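# Remove the cord tied around a bunch of flowers

## Task

Get the cord off the flowers while leaving the stems unbent and the blooms unsquashed.

## Robot and tools

Robot: two arms, left_arm (on the +y side) and right_arm, each with a two-finger gripper. Calibrated bases: left_arm at (+0.045, +0.310, +0.045) m, right_arm at (-0.006, -0.319, +0.040) m, both yawed only slightly. A camera stand sits behind the arms.

Frames: the scene frame has its origin at table-top height, halfway between the nominal bases, with +z up and +x pointing out over the table. Reported hand positions (metres), quaternions (wxyz), velocities and the Hand target are in this frame. Offsets you send are along each arm's own Hand target axes. On a gripper, +z runs along the fingers and the fingers open and close along y. end_effector_position is the spot between the pads, roughly 1 cm short of the tips.

execute_actions(actions, cameras): actions is a list of actions; each action is a table of 1 to 15 rows, each row one 1/30 s step. A table shorter than 15 rows repeats its final row. Every row is one list of 14 numbers in [-1, 1]: left dx, dy, dz, rx, ry, rz, opening, then the same seven for right. The six pose numbers are an offset from that arm's Hand target as it stood when the action began; every row within an action is measured from that same start, but the next action starts from the new Hand target, so sending the same offset again moves further. Scale: 1.0 equals 0.6 m or 180 degrees; rx, ry, rz form a single rotation vector. Opening is absolute: +1 fully open (0.094 m), -1 closed. A 0 opening is a real command (half open), so always resend each gripper's current opening if it should stay. All-zero pose numbers re-request the current Hand target. Images only come back with an empty actions list or when cameras names them.

move(target, speed, blend, opening_speed, grip_force, blocking, cameras): target is one 14-number row (same layout and scale as above) or a list of up to 15 such rows; every row is an offset from the Hand targets at the move's start, not from the previous row. Paths are straight, run at least 0.5 s and are cut off after 10 s. speed: m/s per arm path, 0.002 to 2.9, default 0.25 (rotation up to twice that in rad/s); one value or one per target. blend: corner rounding in m for a list, 0 means stop at each. opening_speed: rate of finger change per second on the -1 to +1 scale, at least 0.2; use it for slow, gentle closing. grip_force: newtons per pad, 10 to 50, one value or one per arm; it persists until changed, and lower values close slowly. blocking=false returns after about 0.5 s while the move continues. The result adds a move: line with the ending (done, off_target, moving, held, fault) and any limits (paced = pose clipped, held = steps withheld). Done means at rest within 10 mm and 2 degrees; neither done nor off_target says anything about contact. Moves do not avoid obstacles or the other arm.

wait(seconds 0 to 10, cameras) lets the scene run holding last commands. stop(cameras) brakes a running move. zoom_image(camera, region [x0, y0, x1, y1], at most 504 by 504 pixels) enlarges part of the newest image from cam_high, cam_low, cam_left_wrist or cam_right_wrist (all 672x504). finished_scene(scene) ends the scene permanently; call nothing after it in that reply.

Result lines: end_effector_position and quat per gripper; Hand target (last commanded pose after clipping, the base for the next offsets); Tool commands; grip_measured (measured opening on the command scale, up to about 2.5 mm too wide when empty); Joint positions (last value per arm is the opening in m); Joint velocities (may be omitted if within noise); joint torques (include arm weight, offset and noisy, numbers 1 to 3 wrap at ±28 N m); step readings of positions for action calls; MOTOR HOT at 75 °C and OVER-TEMPERATURE FAULT at 90 °C, which folds that arm away for good.

Control quirks: orientation commands are clipped to 40 degrees from the measured orientation each step. Friction and weight can leave the gripper short, low or tilted, especially at long reach; check pose after each move and correct tilt, and send any remaining gap as an offset. Tiny moves may not happen or may go sideways. Keep paths away from an arm's own base, which can flip its shoulder. An arm blocked by something keeps pushing until commanded back past its gripper.

Gripping delicate things: the fingers go where grip_measured reads your command, so closing past the contact point squeezes about 1 N per 0.001, then jumps to the full force limit near 20 N. For cord and stems, lower grip_force and close with opening_speed, stopping just below the touch reading. Release by commanding an opening well above grip_measured.

Avoid: dropping or releasing moving items, anything leaving the table, fast impacts with fixtures, hard pushes, arms or grippers touching each other (including closing on the other's fingers), wrist-camera cables rubbing objects, long stretched-out holds that heat motors, and any arm stop. Loose objects may occasionally get nudged by outside pushes.

Cameras: calibration (K, distortion, T_world_to_cam) is given for each camera; fixed cameras may be off by up to about 2.3 degrees and 9 mm, and wrist camera images can lag during motion.

Each tool is called after "Emit:" by a JSON object that holds its "method" and its "body".

## Session

Emit:
{"method": "execute_actions", "body": {"actions": []}}

Emit:
{"method": "zoom_image", "body": {"camera": "cam_high", "region": [170, 130, 500, 380]}}

Emit:
{"method": "zoom_image", "body": {"camera": "cam_low", "region": [170, 130, 500, 380]}}

Scene clock: 0.00 s.
left_arm: end_effector_position=(+0.4296, +0.3002, +0.1167) grip_measured=+1.000 end_effector_quat_wxyz=(+0.547, +0.005, +0.837, +0.008) | right_arm: end_effector_position=(+0.3940, -0.3607, +0.1270) grip_measured=+1.000 end_effector_quat_wxyz=(+0.551, +0.071, +0.831, +0.004)
Joint positions: left_arm=[-0.033 1.541 0.345 0.782 -0.052 -0.003 0.094] | right_arm=[-0.077 1.539 0.43 0.707 -0.04 0.075 0.094]
Joint velocities: within noise
Joint torques (N m): no reading
Heat: left arm: 45 °C; right arm: 47 °C.
Hand target: left_arm +0.4344, +0.3000, +0.1272; +0.560, +0.004, +0.828, +0.007 | right_arm +0.3983, -0.3612, +0.1373; +0.564, +0.070, +0.823, +0.003
Tool commands: left_gripper/opening=+1.0 right_gripper/opening=+1.0
camera_calibration:
cam_left_wrist: T_world_to_cam=[[-0.00201389, -0.999983, 0.00547309, 0.297372], [-0.751, -0.00210149, -0.660299, 0.43622], [0.6603, -0.00544006, -0.750983, -0.112349], [0, 0, 0, 1]] pos_world=[0.402384, 0.297672, 0.202036]
cam_right_wrist: T_world_to_cam=[[-0.126819, -0.9895, -0.0693305, -0.302266], [-0.72652, 0.140246, -0.672681, 0.461879], [0.675341, -0.0349384, -0.736678, -0.0935771], [0, 0, 0, 1]] pos_world=[0.360428, -0.367138, 0.220805]

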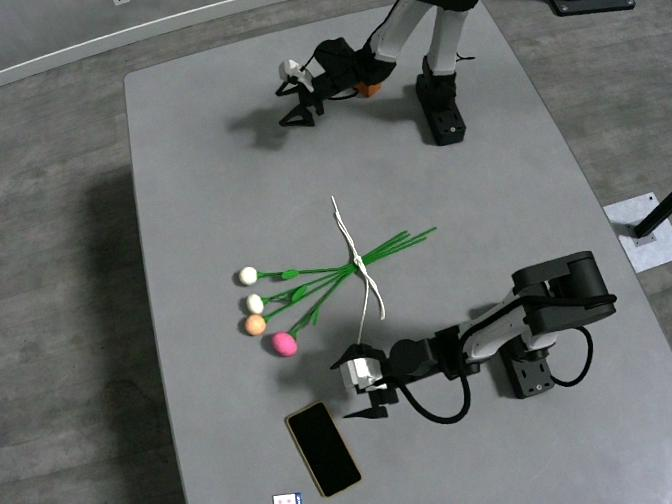

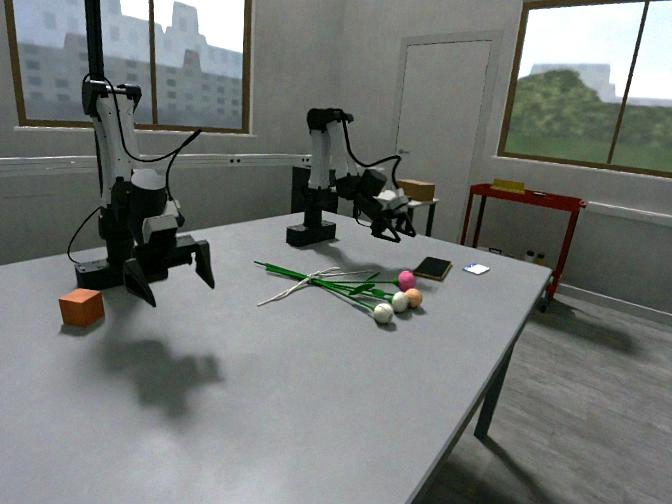

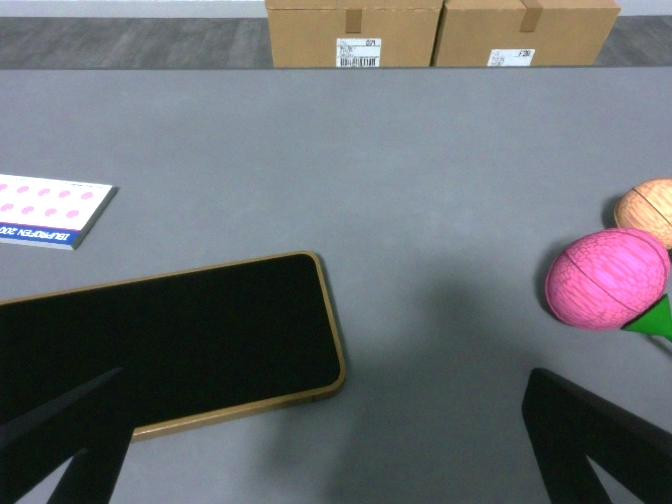

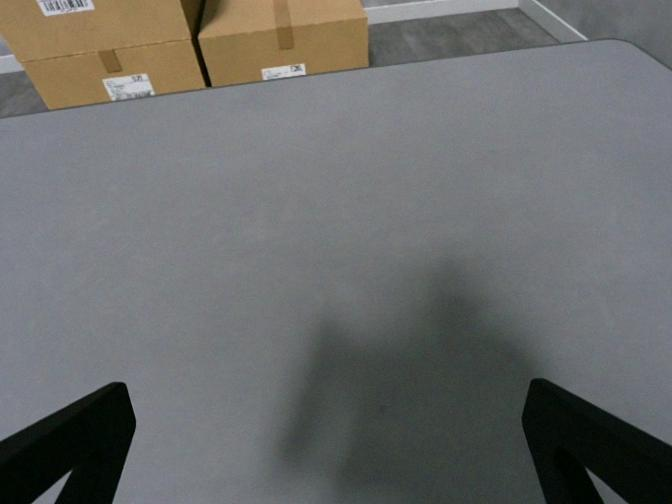

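Scaled by 1.527 from the camera's 672x504 image, which has a finer 960x720 frame.

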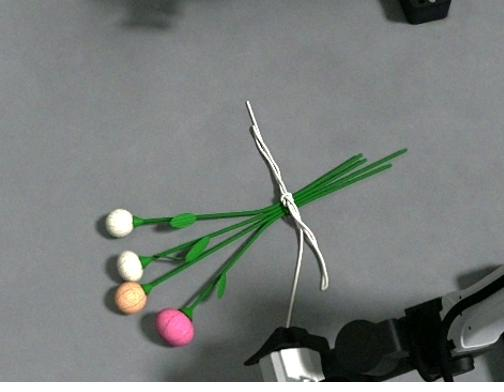

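Scaled by 1.527 from the camera's 672x504 image, which has a finer 960x720 frame.

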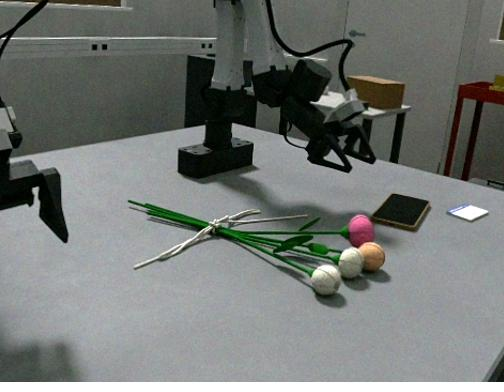

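Emit:
{"method": "zoom_image", "body": {"camera": "cam_high", "region": [310, 190, 450, 295]}}

Emit:
{"method": "zoom_image", "body": {"camera": "cam_high", "region": [310, 250, 410, 350]}}

Emit:
{"method": "zoom_image", "body": {"camera": "cam_low", "region": [245, 250, 395, 320]}}

Scaled by 3.600 from the camera's 672x504 image, which has a finer 960x720 frame.

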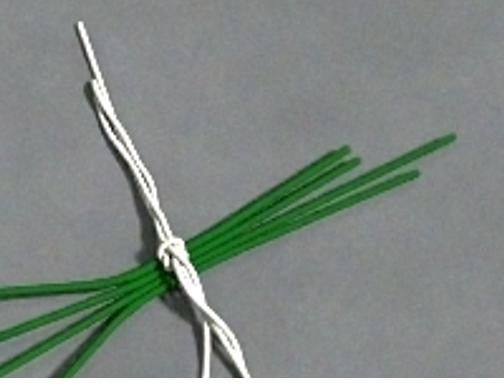

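Scaled by 5.040 from the camera's 672x504 image, which has a finer 960x720 frame.

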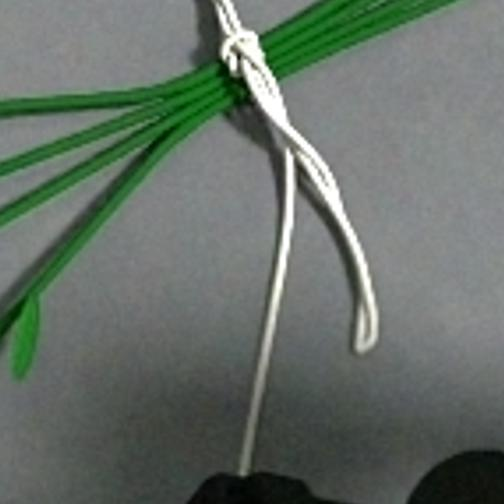

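Scaled by 3.360 from the camera's 672x504 image, which has a finer 960x720 frame.

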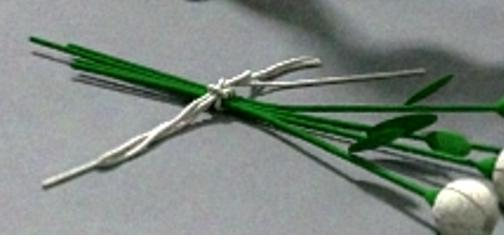

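Emit:
{"method": "move", "body": {"target": [0.026,-0.125,-0.078,-0.294,0.294,-0.434,1,0.103,0.391,-0.139,0.292,0.289,0.387,1], "speed": 0.4, "cameras": ["all"]}}

Scene clock: 52.83 s.
left_arm: end_effector_position=(+0.3795, +0.2269, +0.1246) grip_measured=+1.000 end_effector_quat_wxyz=(-0.009, +0.701, -0.713, -0.014) | right_arm: end_effector_position=(+0.3224, -0.1213, +0.1245) grip_measured=+1.000 end_effector_quat_wxyz=(+0.002, +0.700, +0.714, -0.007)
Joint positions: left_arm=[-0.242 1.874 1.482 -1.194 -0.029 -1.812 0.094] | right_arm=[0.588 2.023 1.711 -1.272 0.007 2.094 0.094]
Joint torques (N m): left_arm=[0.58 -6.19 8.14 0.15 0.16 -0.03] | right_arm=[0.54 -10.86 7.02 0.14 -0.13 0.18]
Heat: left arm: 48 °C; right arm: 49 °C.
Hand target: left_arm +0.3853, +0.2250, +0.1289; -0.006, +0.707, -0.707, -0.006 | right_arm +0.3250, -0.1155, +0.1299; +0.000, +0.706, +0.708, +0.000
Off the commanded pose: left_arm 0.007 m, 1 deg | right_arm 0.008 m, 1 deg.
joint sent to its limit (right arm) — joint 6 (wrist roll), upper limit. The joint targets still meet the commanded pose.
move: done
camera_calibration:
cam_left_wrist: T_world_to_cam=[[0.999975, 0.00440384, 0.00544995, -0.384326], [0.0019108, -0.919716, 0.392579, 0.195072], [0.00674126, -0.392559, -0.919702, 0.2832], [0, 0, 0, 1]] pos_world=[0.382035, 0.292276, 0.185973]
cam_right_wrist: T_world_to_cam=[[-0.999237, -0.0286594, 0.0265378, 0.311319], [-0.0156058, 0.915778, 0.401382, 0.105761], [-0.0358061, 0.400661, -0.915526, 0.265691], [0, 0, 0, 1]] pos_world=[0.322245, -0.194384, 0.192535]

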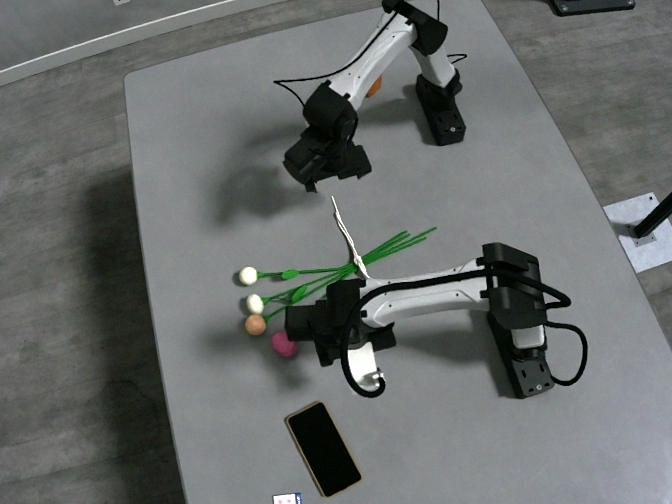

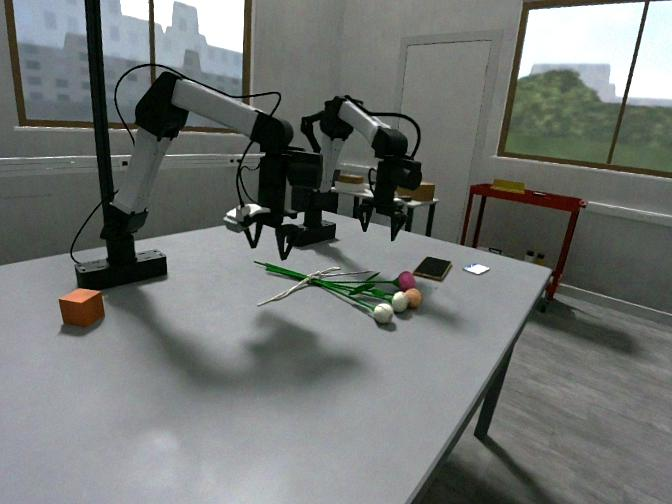

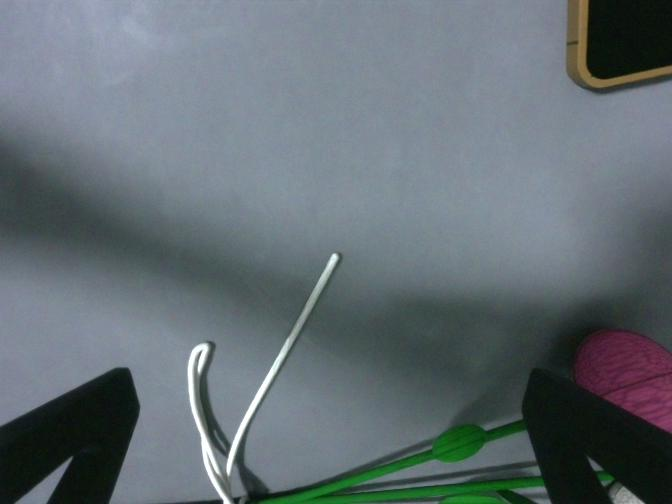

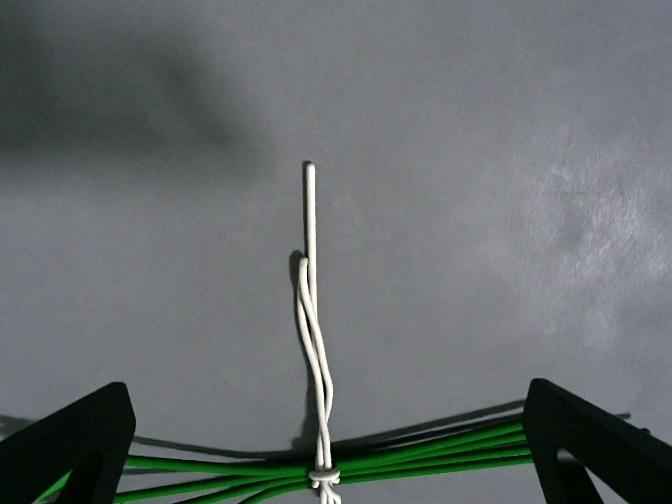

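Emit:
{"method": "move", "body": {"target": [0.062,0.014,0.158,0,0,0,0,-0.023,0.010,0.158,0,0,0,0], "cameras": ["all"]}}

Scene clock: 72.90 s.
left_arm: end_effector_position=(+0.3753, +0.1921, +0.0340) grip_measured=+0.002 end_effector_quat_wxyz=(-0.007, +0.704, -0.710, -0.012) | right_arm: end_effector_position=(+0.3276, -0.1303, +0.0337) grip_measured=+0.003 end_effector_quat_wxyz=(+0.001, +0.708, +0.706, -0.009)
Joint positions: left_arm=[-0.338 2.003 1.282 -0.866 -0.023 -1.916 0.047] | right_arm=[0.561 2.109 1.469 -0.949 0.006 2.089 0.047]
Joint torques (N m): left_arm=[-0.08 -7.27 4.96 0.32 0.12 0.02] | right_arm=[-0.23 -12.26 4.45 0.41 -0.1 -0.11]
Heat: left arm: 49 °C; right arm: 52 °C.
Hand target: left_arm +0.3768, +0.1894, +0.0335; -0.006, +0.707, -0.707, -0.006 | right_arm +0.3312, -0.1293, +0.0352; +0.000, +0.706, +0.708, +0.000
Off the commanded pose: left_arm 0.003 m, 1 deg | right_arm 0.004 m, 1 deg.
move: done
camera_calibration:
cam_left_wrist: T_world_to_cam=[[0.999912, 0.0116876, 0.00627287, -0.380836], [0.00823497, -0.917702, 0.397183, 0.195711], [0.0103987, -0.397097, -0.917718, 0.185605], [0, 0, 0, 1]] pos_world=[0.377261, 0.257759, 0.0949889]
cam_right_wrist: T_world_to_cam=[[-0.99952, -0.00615738, 0.0303481, 0.321525], [0.00651051, 0.916342, 0.400343, 0.143492], [-0.0302743, 0.400349, -0.915863, 0.184465], [0, 0, 0, 1]] pos_world=[0.326021, -0.203358, 0.101741]

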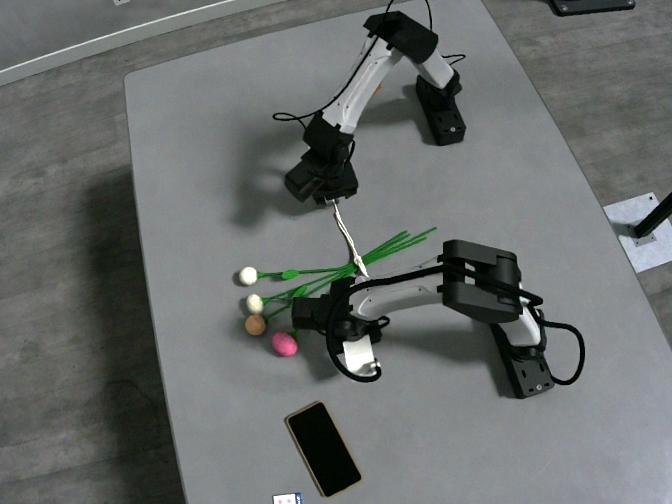

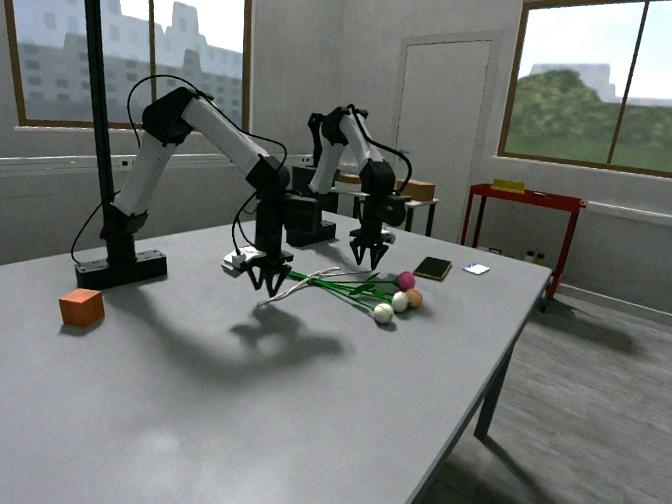

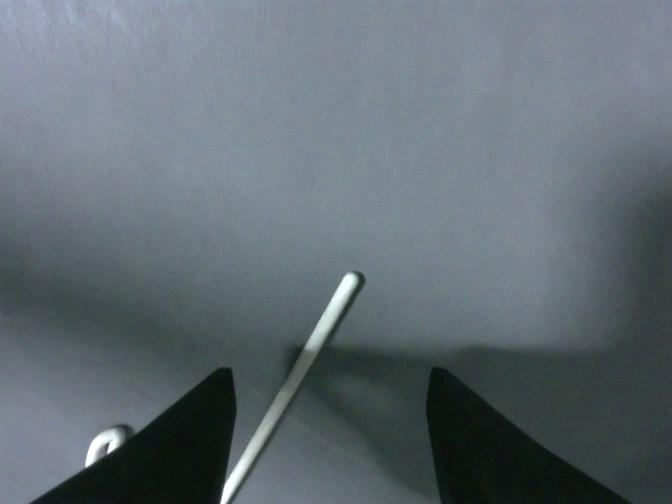

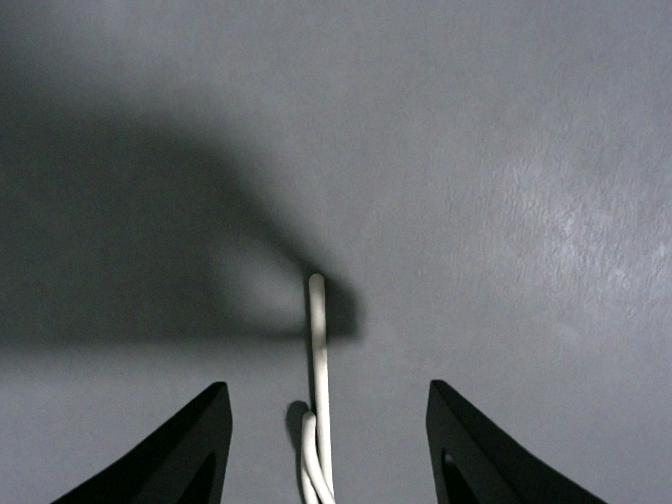

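Emit:
{"method": "move", "body": {"target": [[0,0.006,0.0375,0,0,0,0,-0.007,0,0.037,0,0,0,0],[0,0.006,0.0375,0,0,0,-1,-0.007,0,0.037,0,0,0,-1]], "speed": 0.1, "opening_speed": 1, "cameras": ["cam_left_wrist","cam_right_wrist"]}}

Scene clock: 83.27 s.
left_arm: end_effector_position=(+0.3780, +0.1911, +0.0177) grip_measured=-0.956 end_effector_quat_wxyz=(-0.013, +0.706, -0.709, +0.000) | right_arm: end_effector_position=(+0.3291, -0.1323, +0.0147) grip_measured=-0.994 end_effector_quat_wxyz=(+0.002, +0.707, +0.708, -0.004)
Joint positions: left_arm=[-0.338 2.021 1.236 -0.774 -0.023 -1.92 0.002] | right_arm=[0.554 2.131 1.421 -0.867 0.006 2.079 0]
Joint torques (N m): left_arm=[-0.35 -6.37 4.04 0.32 0.12 0.01] | right_arm=[-0.5 -11.56 4.11 0.42 -0.09 -0.12]
Heat: left arm: 50 °C; right arm: 52 °C.
Hand target: left_arm +0.3732, +0.1898, +0.0109; -0.006, +0.707, -0.707, -0.006 | right_arm +0.3312, -0.1336, +0.0131; +0.000, +0.706, +0.708, +0.000
Off the commanded pose: left_arm 0.008 m, 1 deg | right_arm 0.003 m, 0 deg.
move: done
camera_calibration:
cam_left_wrist: T_world_to_cam=[[0.999398, 0.0156921, 0.0309327, -0.384418], [0.00179415, -0.914002, 0.405705, 0.202848], [0.0346389, -0.405406, -0.91348, 0.16251], [0, 0, 0, 1]] pos_world=[0.378193, 0.257319, 0.078044]
cam_right_wrist: T_world_to_cam=[[-0.999743, -0.00970762, 0.0204789, 0.323342], [-0.000568575, 0.914076, 0.405543, 0.154891], [-0.0226561, 0.405427, -0.913846, 0.166066], [0, 0, 0, 1]] pos_world=[0.327109, -0.205771, 0.0823224]
Images, in order (width x height): cam_left_wrist 672x504, cam_right_wrist 672x504.

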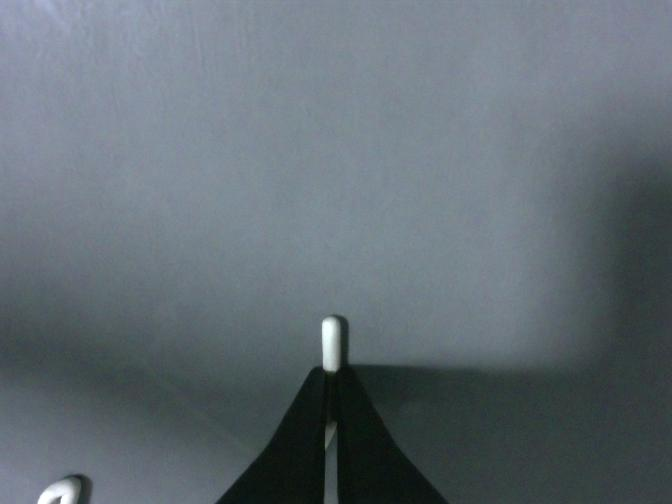

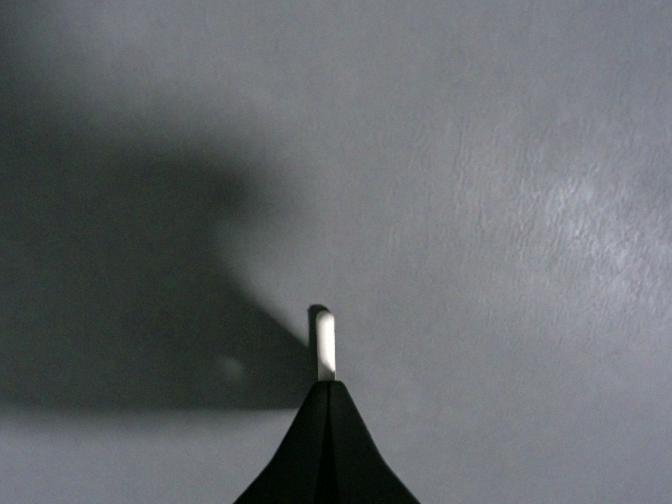

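Emit:
{"method": "move", "body": {"target": [-0.133,0.02,-0.016,0,0,0,-1,-0.133,0,-0.016,0,0,0,-1], "speed": 0.08, "cameras": ["all"]}}

Emit:
{"method": "zoom_image", "body": {"camera": "cam_high", "region": [230, 170, 450, 370]}}

Emit:
{"method": "zoom_image", "body": {"camera": "cam_low", "region": [235, 210, 435, 350]}}

Scene clock: 94.77 s.
left_arm: end_effector_position=(+0.3608, +0.2653, +0.0164) grip_measured=-0.956 end_effector_quat_wxyz=(+0.004, +0.707, -0.707, -0.010) | right_arm: end_effector_position=(+0.3271, -0.2106, +0.0141) grip_measured=-0.994 end_effector_quat_wxyz=(-0.013, +0.708, +0.706, -0.011)
Joint positions: left_arm=[-0.127 1.938 1.106 -0.76 -0.006 -1.713 0.002] | right_arm=[0.352 2.043 1.279 -0.839 -0.012 1.882 0]
Joint torques (N m): left_arm=[0.72 -8.76 3.56 0.25 -0.06 0.22] | right_arm=[-0.29 -13.96 3.56 0.34 0.1 -0.12]
Heat: left arm: 50 °C; right arm: 53 °C.
Hand target: left_arm +0.3613, +0.2694, +0.0220; -0.006, +0.707, -0.707, -0.006 | right_arm +0.3313, -0.2135, +0.0226; +0.000, +0.706, +0.708, +0.000
Off the commanded pose: left_arm 0.007 m, 1 deg | right_arm 0.010 m, 2 deg.
move: done
camera_calibration:
cam_left_wrist: T_world_to_cam=[[0.999769, 0.019964, -0.00796756, -0.369056], [0.0214715, -0.910125, 0.413776, 0.262935], [0.00100914, -0.413852, -0.910344, 0.206368], [0, 0, 0, 1]] pos_world=[0.363117, 0.332078, 0.0761292]
cam_right_wrist: T_world_to_cam=[[-0.998632, -0.00518496, 0.0520273, 0.32081], [0.016857, 0.910007, 0.41425, 0.219847], [-0.0494931, 0.414561, -0.908675, 0.207891], [0, 0, 0, 1]] pos_world=[0.326954, -0.284582, 0.0811426]

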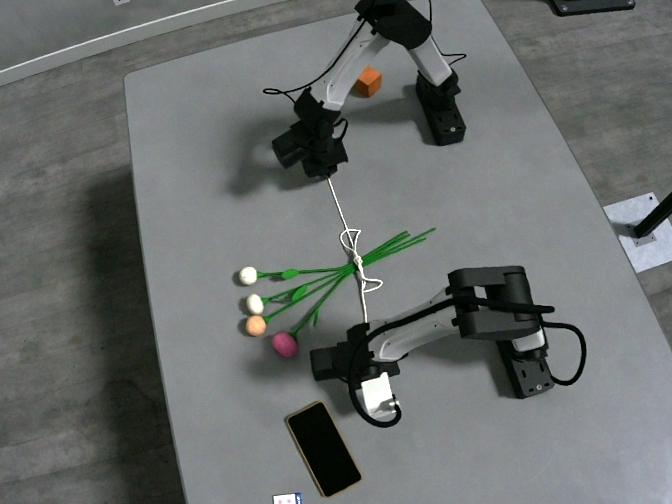

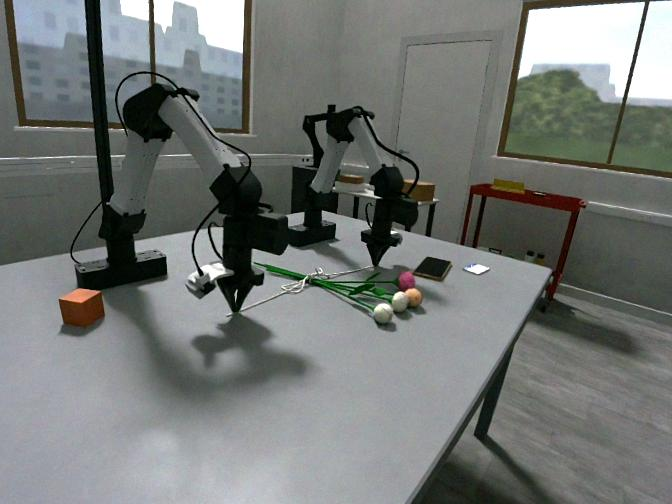

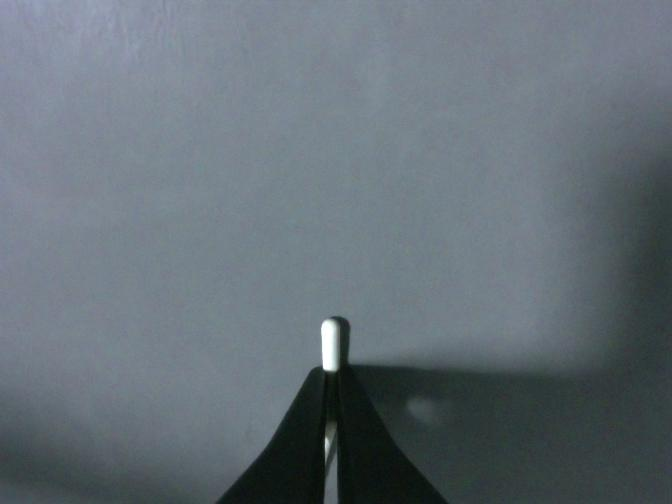

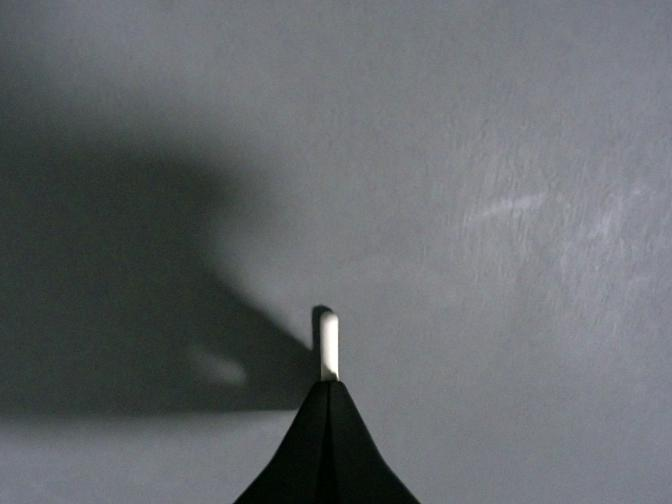

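Scaled by 2.291 from the camera's 672x504 image, which has a finer 960x720 frame.

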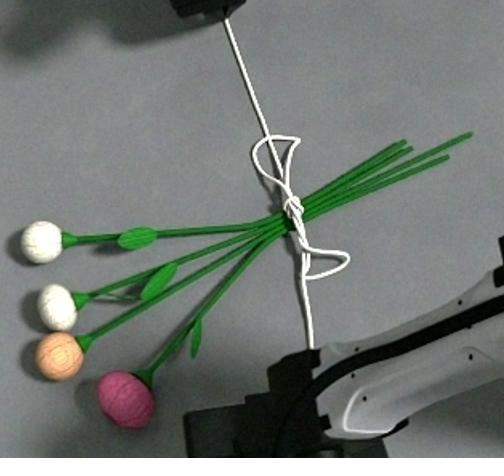

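Scaled by 2.520 from the camera's 672x504 image, which has a finer 960x720 frame.

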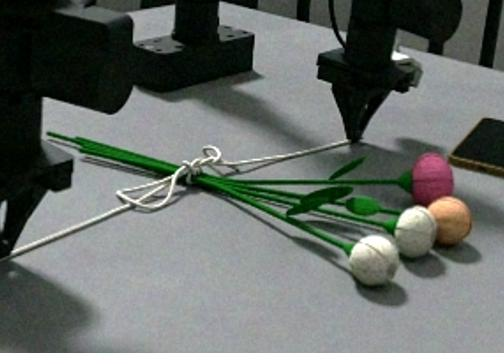

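Emit:
{"method": "move", "body": {"target": [-0.125,0.01,0,0,0,0,-1,-0.125,0.01,0,0,0,0,-1], "speed": 0.08, "cameras": ["cam_high","cam_low"]}}

Emit:
{"method": "zoom_image", "body": {"camera": "cam_high", "region": [230, 170, 450, 370]}}

Emit:
{"method": "zoom_image", "body": {"camera": "cam_low", "region": [235, 230, 415, 340]}}

Scene clock: 106.17 s.
left_arm: end_effector_position=(+0.3521, +0.3402, +0.0161) grip_measured=-0.956 end_effector_quat_wxyz=(+0.011, +0.707, -0.707, -0.013) | right_arm: end_effector_position=(+0.3321, -0.2851, +0.0141) grip_measured=-0.994 end_effector_quat_wxyz=(-0.017, +0.708, +0.706, -0.012)
Joint positions: left_arm=[0.111 1.915 1.07 -0.759 -0.006 -1.476 0.002] | right_arm=[0.138 2.015 1.236 -0.831 -0.011 1.668 0]
Joint torques (N m): left_arm=[0.65 -8.85 3.71 0.32 -0.05 0.16] | right_arm=[-0.23 -13.82 3.6 0.41 0.09 -0.13]
Heat: left arm: 51 °C; right arm: 53 °C.
Hand target: left_arm +0.3552, +0.3444, +0.0233; -0.006, +0.707, -0.707, -0.006 | right_arm +0.3375, -0.2884, +0.0228; +0.000, +0.706, +0.708, +0.000
Off the commanded pose: left_arm 0.009 m, 2 deg | right_arm 0.011 m, 2 deg.
move: off_target (right_arm)
Images, in order (width x height): cam_high 672x504, cam_low 672x504.

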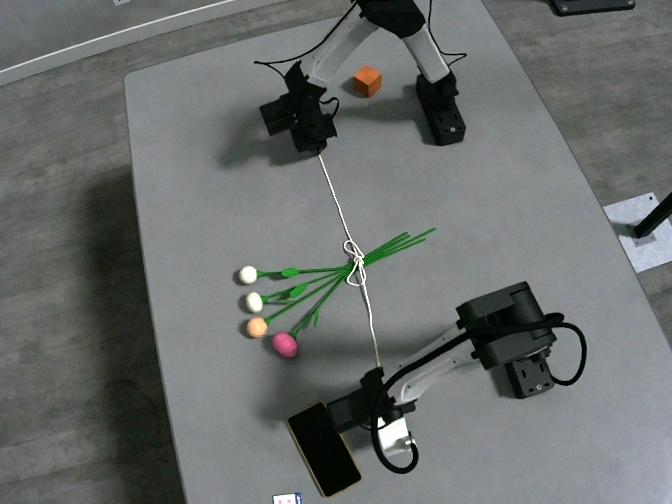

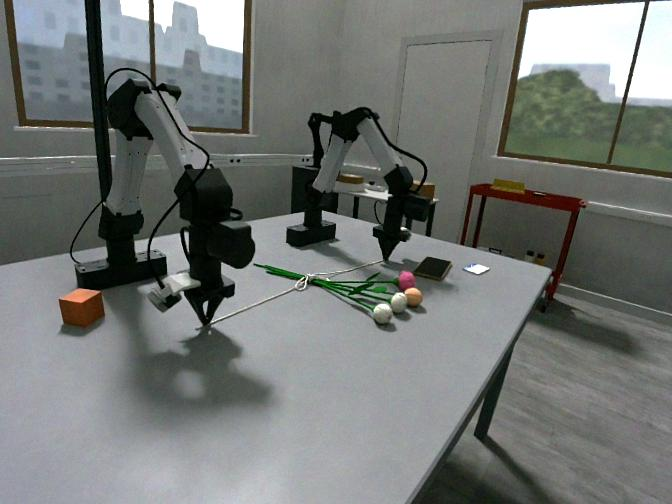

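Scaled by 2.291 from the camera's 672x504 image, which has a finer 960x720 frame.

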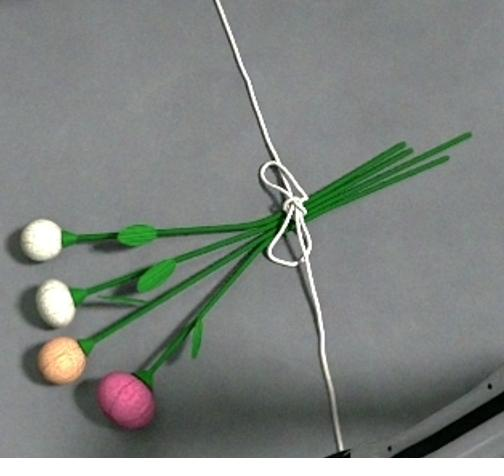

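Scaled by 2.800 from the camera's 672x504 image, which has a finer 960x720 frame.

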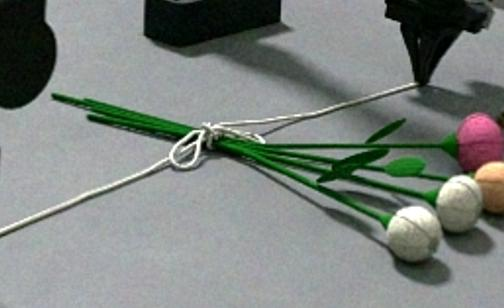

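Emit:
{"method": "move", "body": {"target": [-0.1,-0.01,0,0,0,0,-1,-0.1,0,0,0,0,0,-1], "speed": 0.06, "cameras": ["cam_high","cam_low"]}}

Emit:
{"method": "zoom_image", "body": {"camera": "cam_high", "region": [300, 200, 420, 320]}}

Emit:
{"method": "zoom_image", "body": {"camera": "cam_low", "region": [235, 230, 415, 340]}}

Scene clock: 113.07 s.
left_arm: end_effector_position=(+0.3552, +0.3993, +0.0216) grip_measured=-0.956 end_effector_quat_wxyz=(+0.001, +0.708, -0.706, -0.004) | right_arm: end_effector_position=(+0.3317, -0.3438, +0.0141) grip_measured=-0.994 end_effector_quat_wxyz=(-0.019, +0.708, +0.706, -0.009)
Joint positions: left_arm=[0.293 1.926 1.114 -0.763 -0.006 -1.295 0.002] | right_arm=[-0.035 2.011 1.23 -0.829 -0.011 1.494 0]
Joint torques (N m): left_arm=[0.49 -5.97 7.05 0.2 -0.05 0.18] | right_arm=[-0.38 -13.35 4.04 0.4 0.09 -0.12]
Heat: left arm: 51 °C; right arm: 54 °C.
Hand target: left_arm +0.3613, +0.4043, +0.0245; -0.006, +0.707, -0.707, -0.006 | right_arm +0.3377, -0.3484, +0.0228; +0.000, +0.706, +0.708, +0.000
Off the commanded pose: left_arm 0.008 m, 1 deg | right_arm 0.011 m, 2 deg.
move: off_target (right_arm)
Images, in order (width x height): cam_high 672x504, cam_low 672x504.

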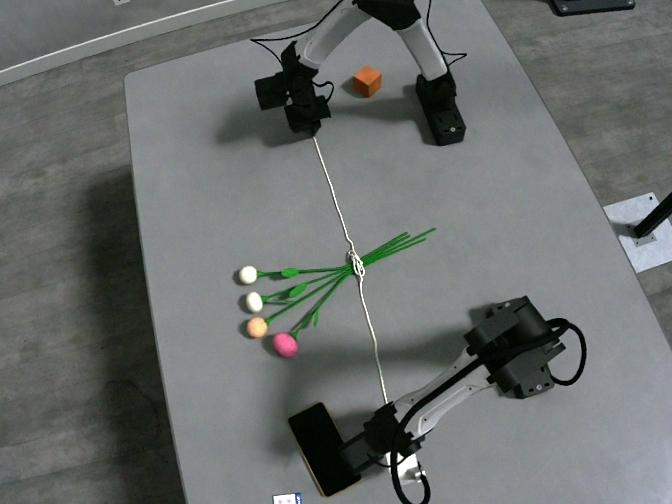

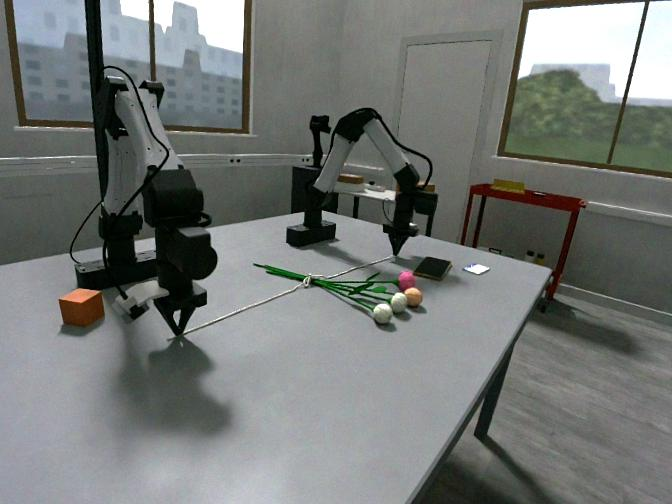

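Scaled by 4.200 from the camera's 672x504 image, which has a finer 960x720 frame.

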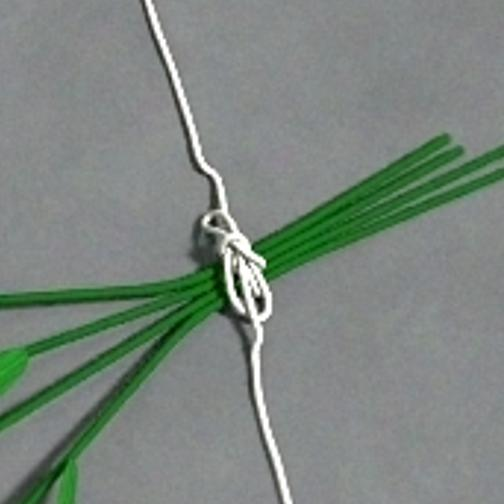

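Scaled by 2.800 from the camera's 672x504 image, which has a finer 960x720 frame.

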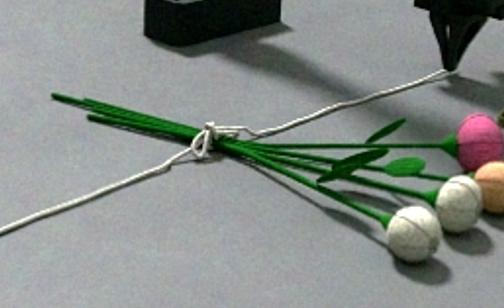

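Emit:
{"method": "move", "body": {"target": [-0.055,-0.005,0,0,0,0,-1,-0.055,0,0,0,0,0,-1], "speed": 0.05, "cameras": ["cam_high","cam_low"]}}

Emit:
{"method": "zoom_image", "body": {"camera": "cam_high", "region": [300, 200, 420, 320]}}

Emit:
{"method": "zoom_image", "body": {"camera": "cam_low", "region": [265, 250, 355, 310]}}

Scene clock: 120.60 s.
left_arm: end_effector_position=(+0.3587, +0.4317, +0.0222) grip_measured=-0.956 end_effector_quat_wxyz=(+0.000, +0.708, -0.706, -0.003) | right_arm: end_effector_position=(+0.3279, -0.3750, +0.0141) grip_measured=-0.994 end_effector_quat_wxyz=(-0.019, +0.708, +0.706, -0.007)
Joint positions: left_arm=[0.383 1.969 1.178 -0.784 -0.006 -1.205 0.002] | right_arm=[-0.128 2.011 1.23 -0.829 -0.011 1.4 0]
Joint torques (N m): left_arm=[0.53 -6.31 7.23 0.2 -0.03 0.12] | right_arm=[-0.43 -12.01 5.63 0.32 0.09 -0.15]
Heat: left arm: 51 °C; right arm: 55 °C.
Hand target: left_arm +0.3643, +0.4375, +0.0250; -0.006, +0.707, -0.707, -0.006 | right_arm +0.3378, -0.3814, +0.0229; +0.000, +0.706, +0.708, +0.000
Off the commanded pose: left_arm 0.008 m, 1 deg | right_arm 0.015 m, 2 deg.
move: off_target (right_arm)
Images, in order (width x height): cam_high 672x504, cam_low 672x504.

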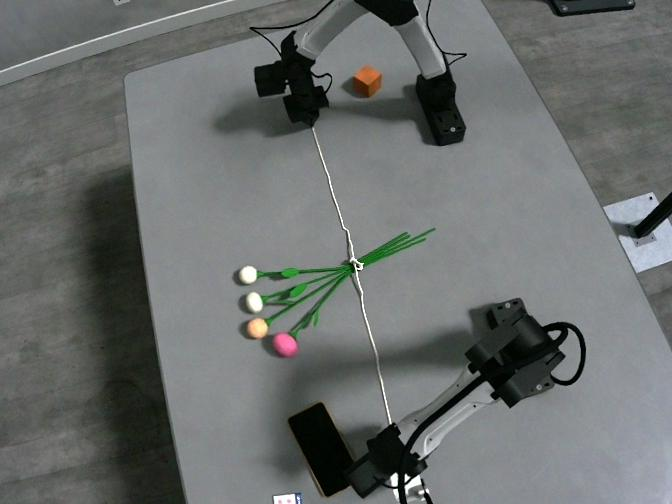

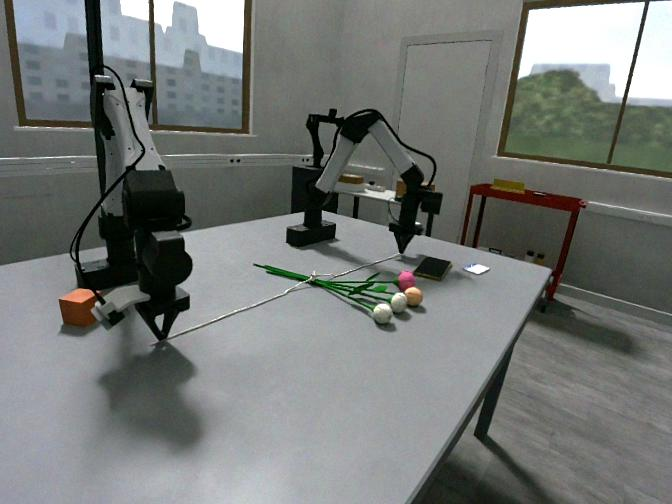

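Scaled by 4.200 from the camera's 672x504 image, which has a finer 960x720 frame.

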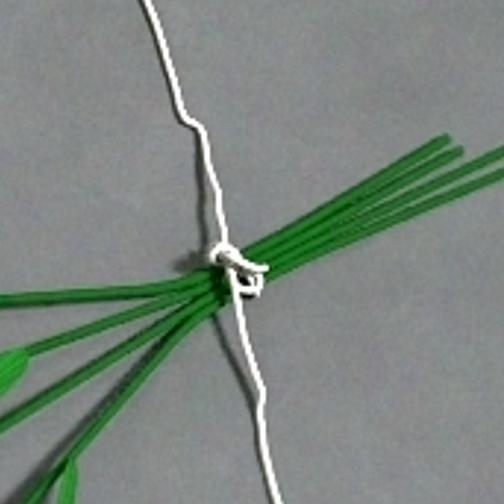

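Scaled by 5.600 from the camera's 672x504 image, which has a finer 960x720 frame.

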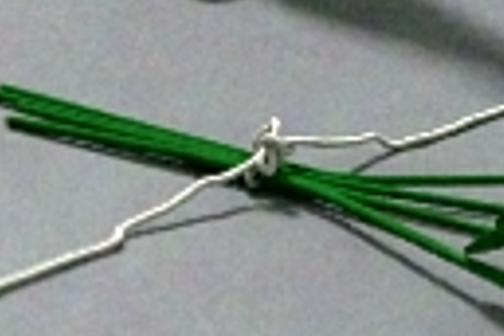

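Emit:
{"method": "move", "body": {"target": [-0.027,-0.003,0,0,0,0,-1,-0.027,0,0,0,0,0,-1], "speed": 0.04, "cameras": ["cam_high","cam_low"]}}

Emit:
{"method": "zoom_image", "body": {"camera": "cam_high", "region": [320, 220, 400, 300]}}

Emit:
{"method": "zoom_image", "body": {"camera": "cam_low", "region": [265, 250, 355, 310]}}

Scene clock: 128.70 s.
left_arm: end_effector_position=(+0.3607, +0.4475, +0.0224) grip_measured=-0.956 end_effector_quat_wxyz=(+0.000, +0.708, -0.706, -0.003) | right_arm: end_effector_position=(+0.3281, -0.3920, +0.0160) grip_measured=-0.994 end_effector_quat_wxyz=(-0.015, +0.708, +0.706, -0.005)
Joint positions: left_arm=[0.424 1.994 1.217 -0.797 -0.006 -1.164 0.002] | right_arm=[-0.175 2.011 1.239 -0.829 -0.008 1.354 0]
Joint torques (N m): left_arm=[0.54 -6.49 7.28 0.16 -0.04 0.18] | right_arm=[-0.24 -10.96 6.2 0.28 0.07 -0.13]
Heat: left arm: 51 °C; right arm: 56 °C.
Hand target: left_arm +0.3660, +0.4536, +0.0252; -0.006, +0.707, -0.707, -0.006 | right_arm +0.3378, -0.3976, +0.0228; +0.000, +0.706, +0.708, +0.000
Off the commanded pose: left_arm 0.009 m, 1 deg | right_arm 0.013 m, 2 deg.
move: off_target (right_arm)
Images, in order (width x height): cam_high 672x504, cam_low 672x504.

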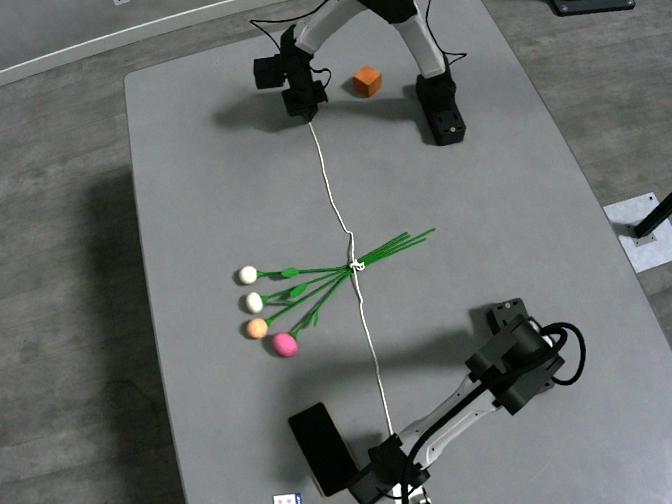

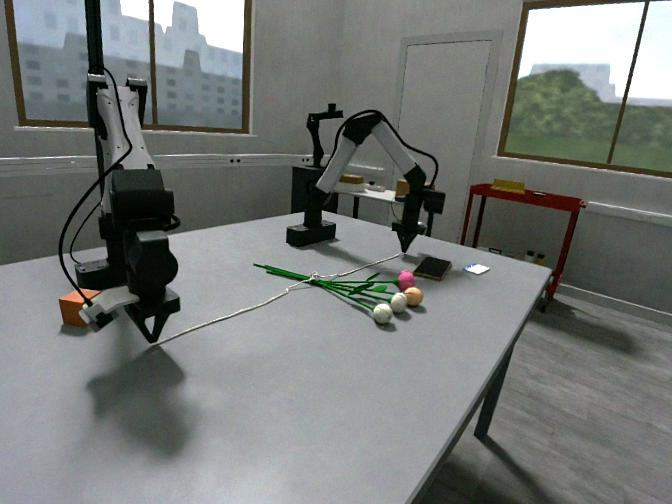

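Scaled by 6.300 from the camera's 672x504 image, which has a finer 960x720 frame.

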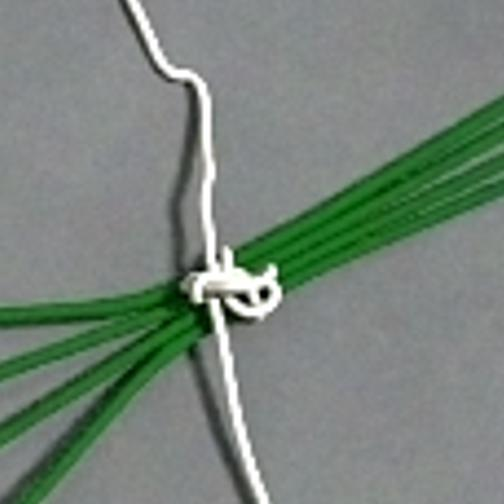

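Scaled by 5.600 from the camera's 672x504 image, which has a finer 960x720 frame.

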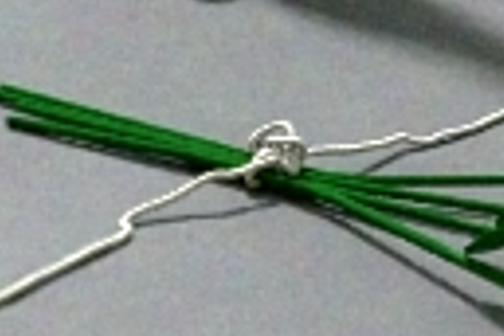

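Emit:
{"method": "move", "body": {"target": [-0.045,-0.005,0,0,0,0,-1,-0.045,0,0,0,0,0,-1], "speed": 0.04, "cameras": ["cam_high","cam_low"]}}

Emit:
{"method": "zoom_image", "body": {"camera": "cam_high", "region": [320, 220, 400, 300]}}

Emit:
{"method": "zoom_image", "body": {"camera": "cam_low", "region": [265, 250, 355, 310]}}

Scene clock: 136.00 s.
left_arm: end_effector_position=(+0.3642, +0.4743, +0.0230) grip_measured=-0.956 end_effector_quat_wxyz=(+0.000, +0.708, -0.706, -0.003) | right_arm: end_effector_position=(+0.3321, -0.4193, +0.0188) grip_measured=-0.994 end_effector_quat_wxyz=(-0.007, +0.708, +0.706, +0.001)
Joint positions: left_arm=[0.489 2.04 1.29 -0.822 -0.006 -1.099 0.002] | right_arm=[-0.248 2.026 1.275 -0.831 -0.008 1.281 0]
Joint torques (N m): left_arm=[0.57 -6.87 7.38 0.24 -0.03 0.15] | right_arm=[-0.31 -10.26 6.32 0.23 0.06 -0.12]
Heat: left arm: 51 °C; right arm: 56 °C.
Hand target: left_arm +0.3690, +0.4805, +0.0258; -0.006, +0.707, -0.707, -0.006 | right_arm +0.3379, -0.4247, +0.0230; +0.000, +0.706, +0.708, +0.000
Off the commanded pose: left_arm 0.008 m, 1 deg | right_arm 0.009 m, 1 deg.
move: done
Images, in order (width x height): cam_high 672x504, cam_low 672x504.

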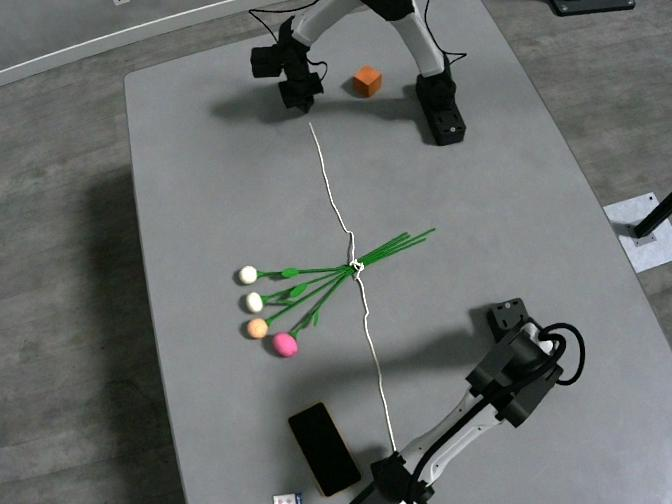

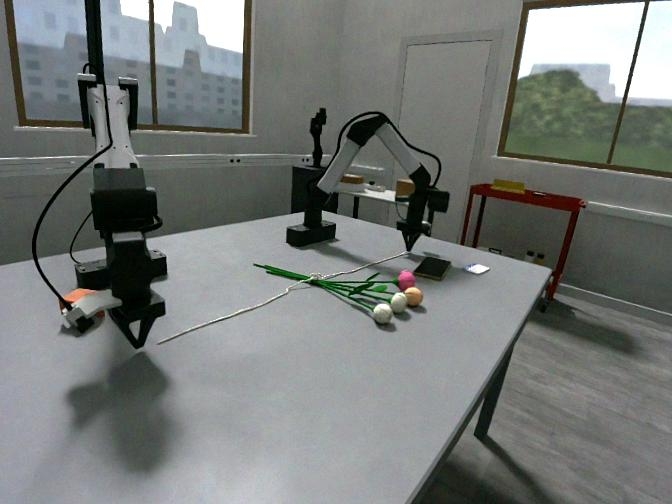

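Scaled by 6.300 from the camera's 672x504 image, which has a finer 960x720 frame.

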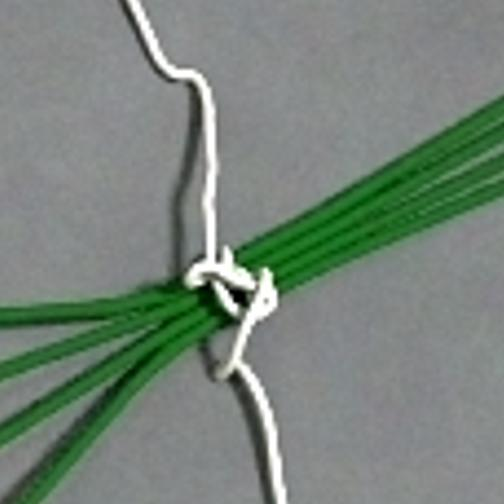

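Scaled by 5.600 from the camera's 672x504 image, which has a finer 960x720 frame.

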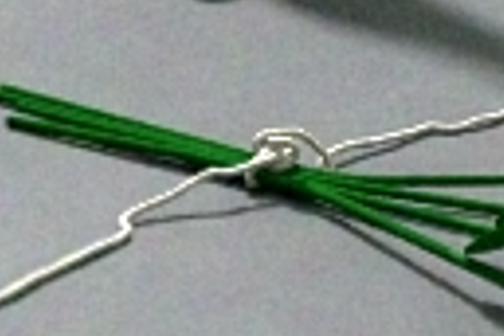

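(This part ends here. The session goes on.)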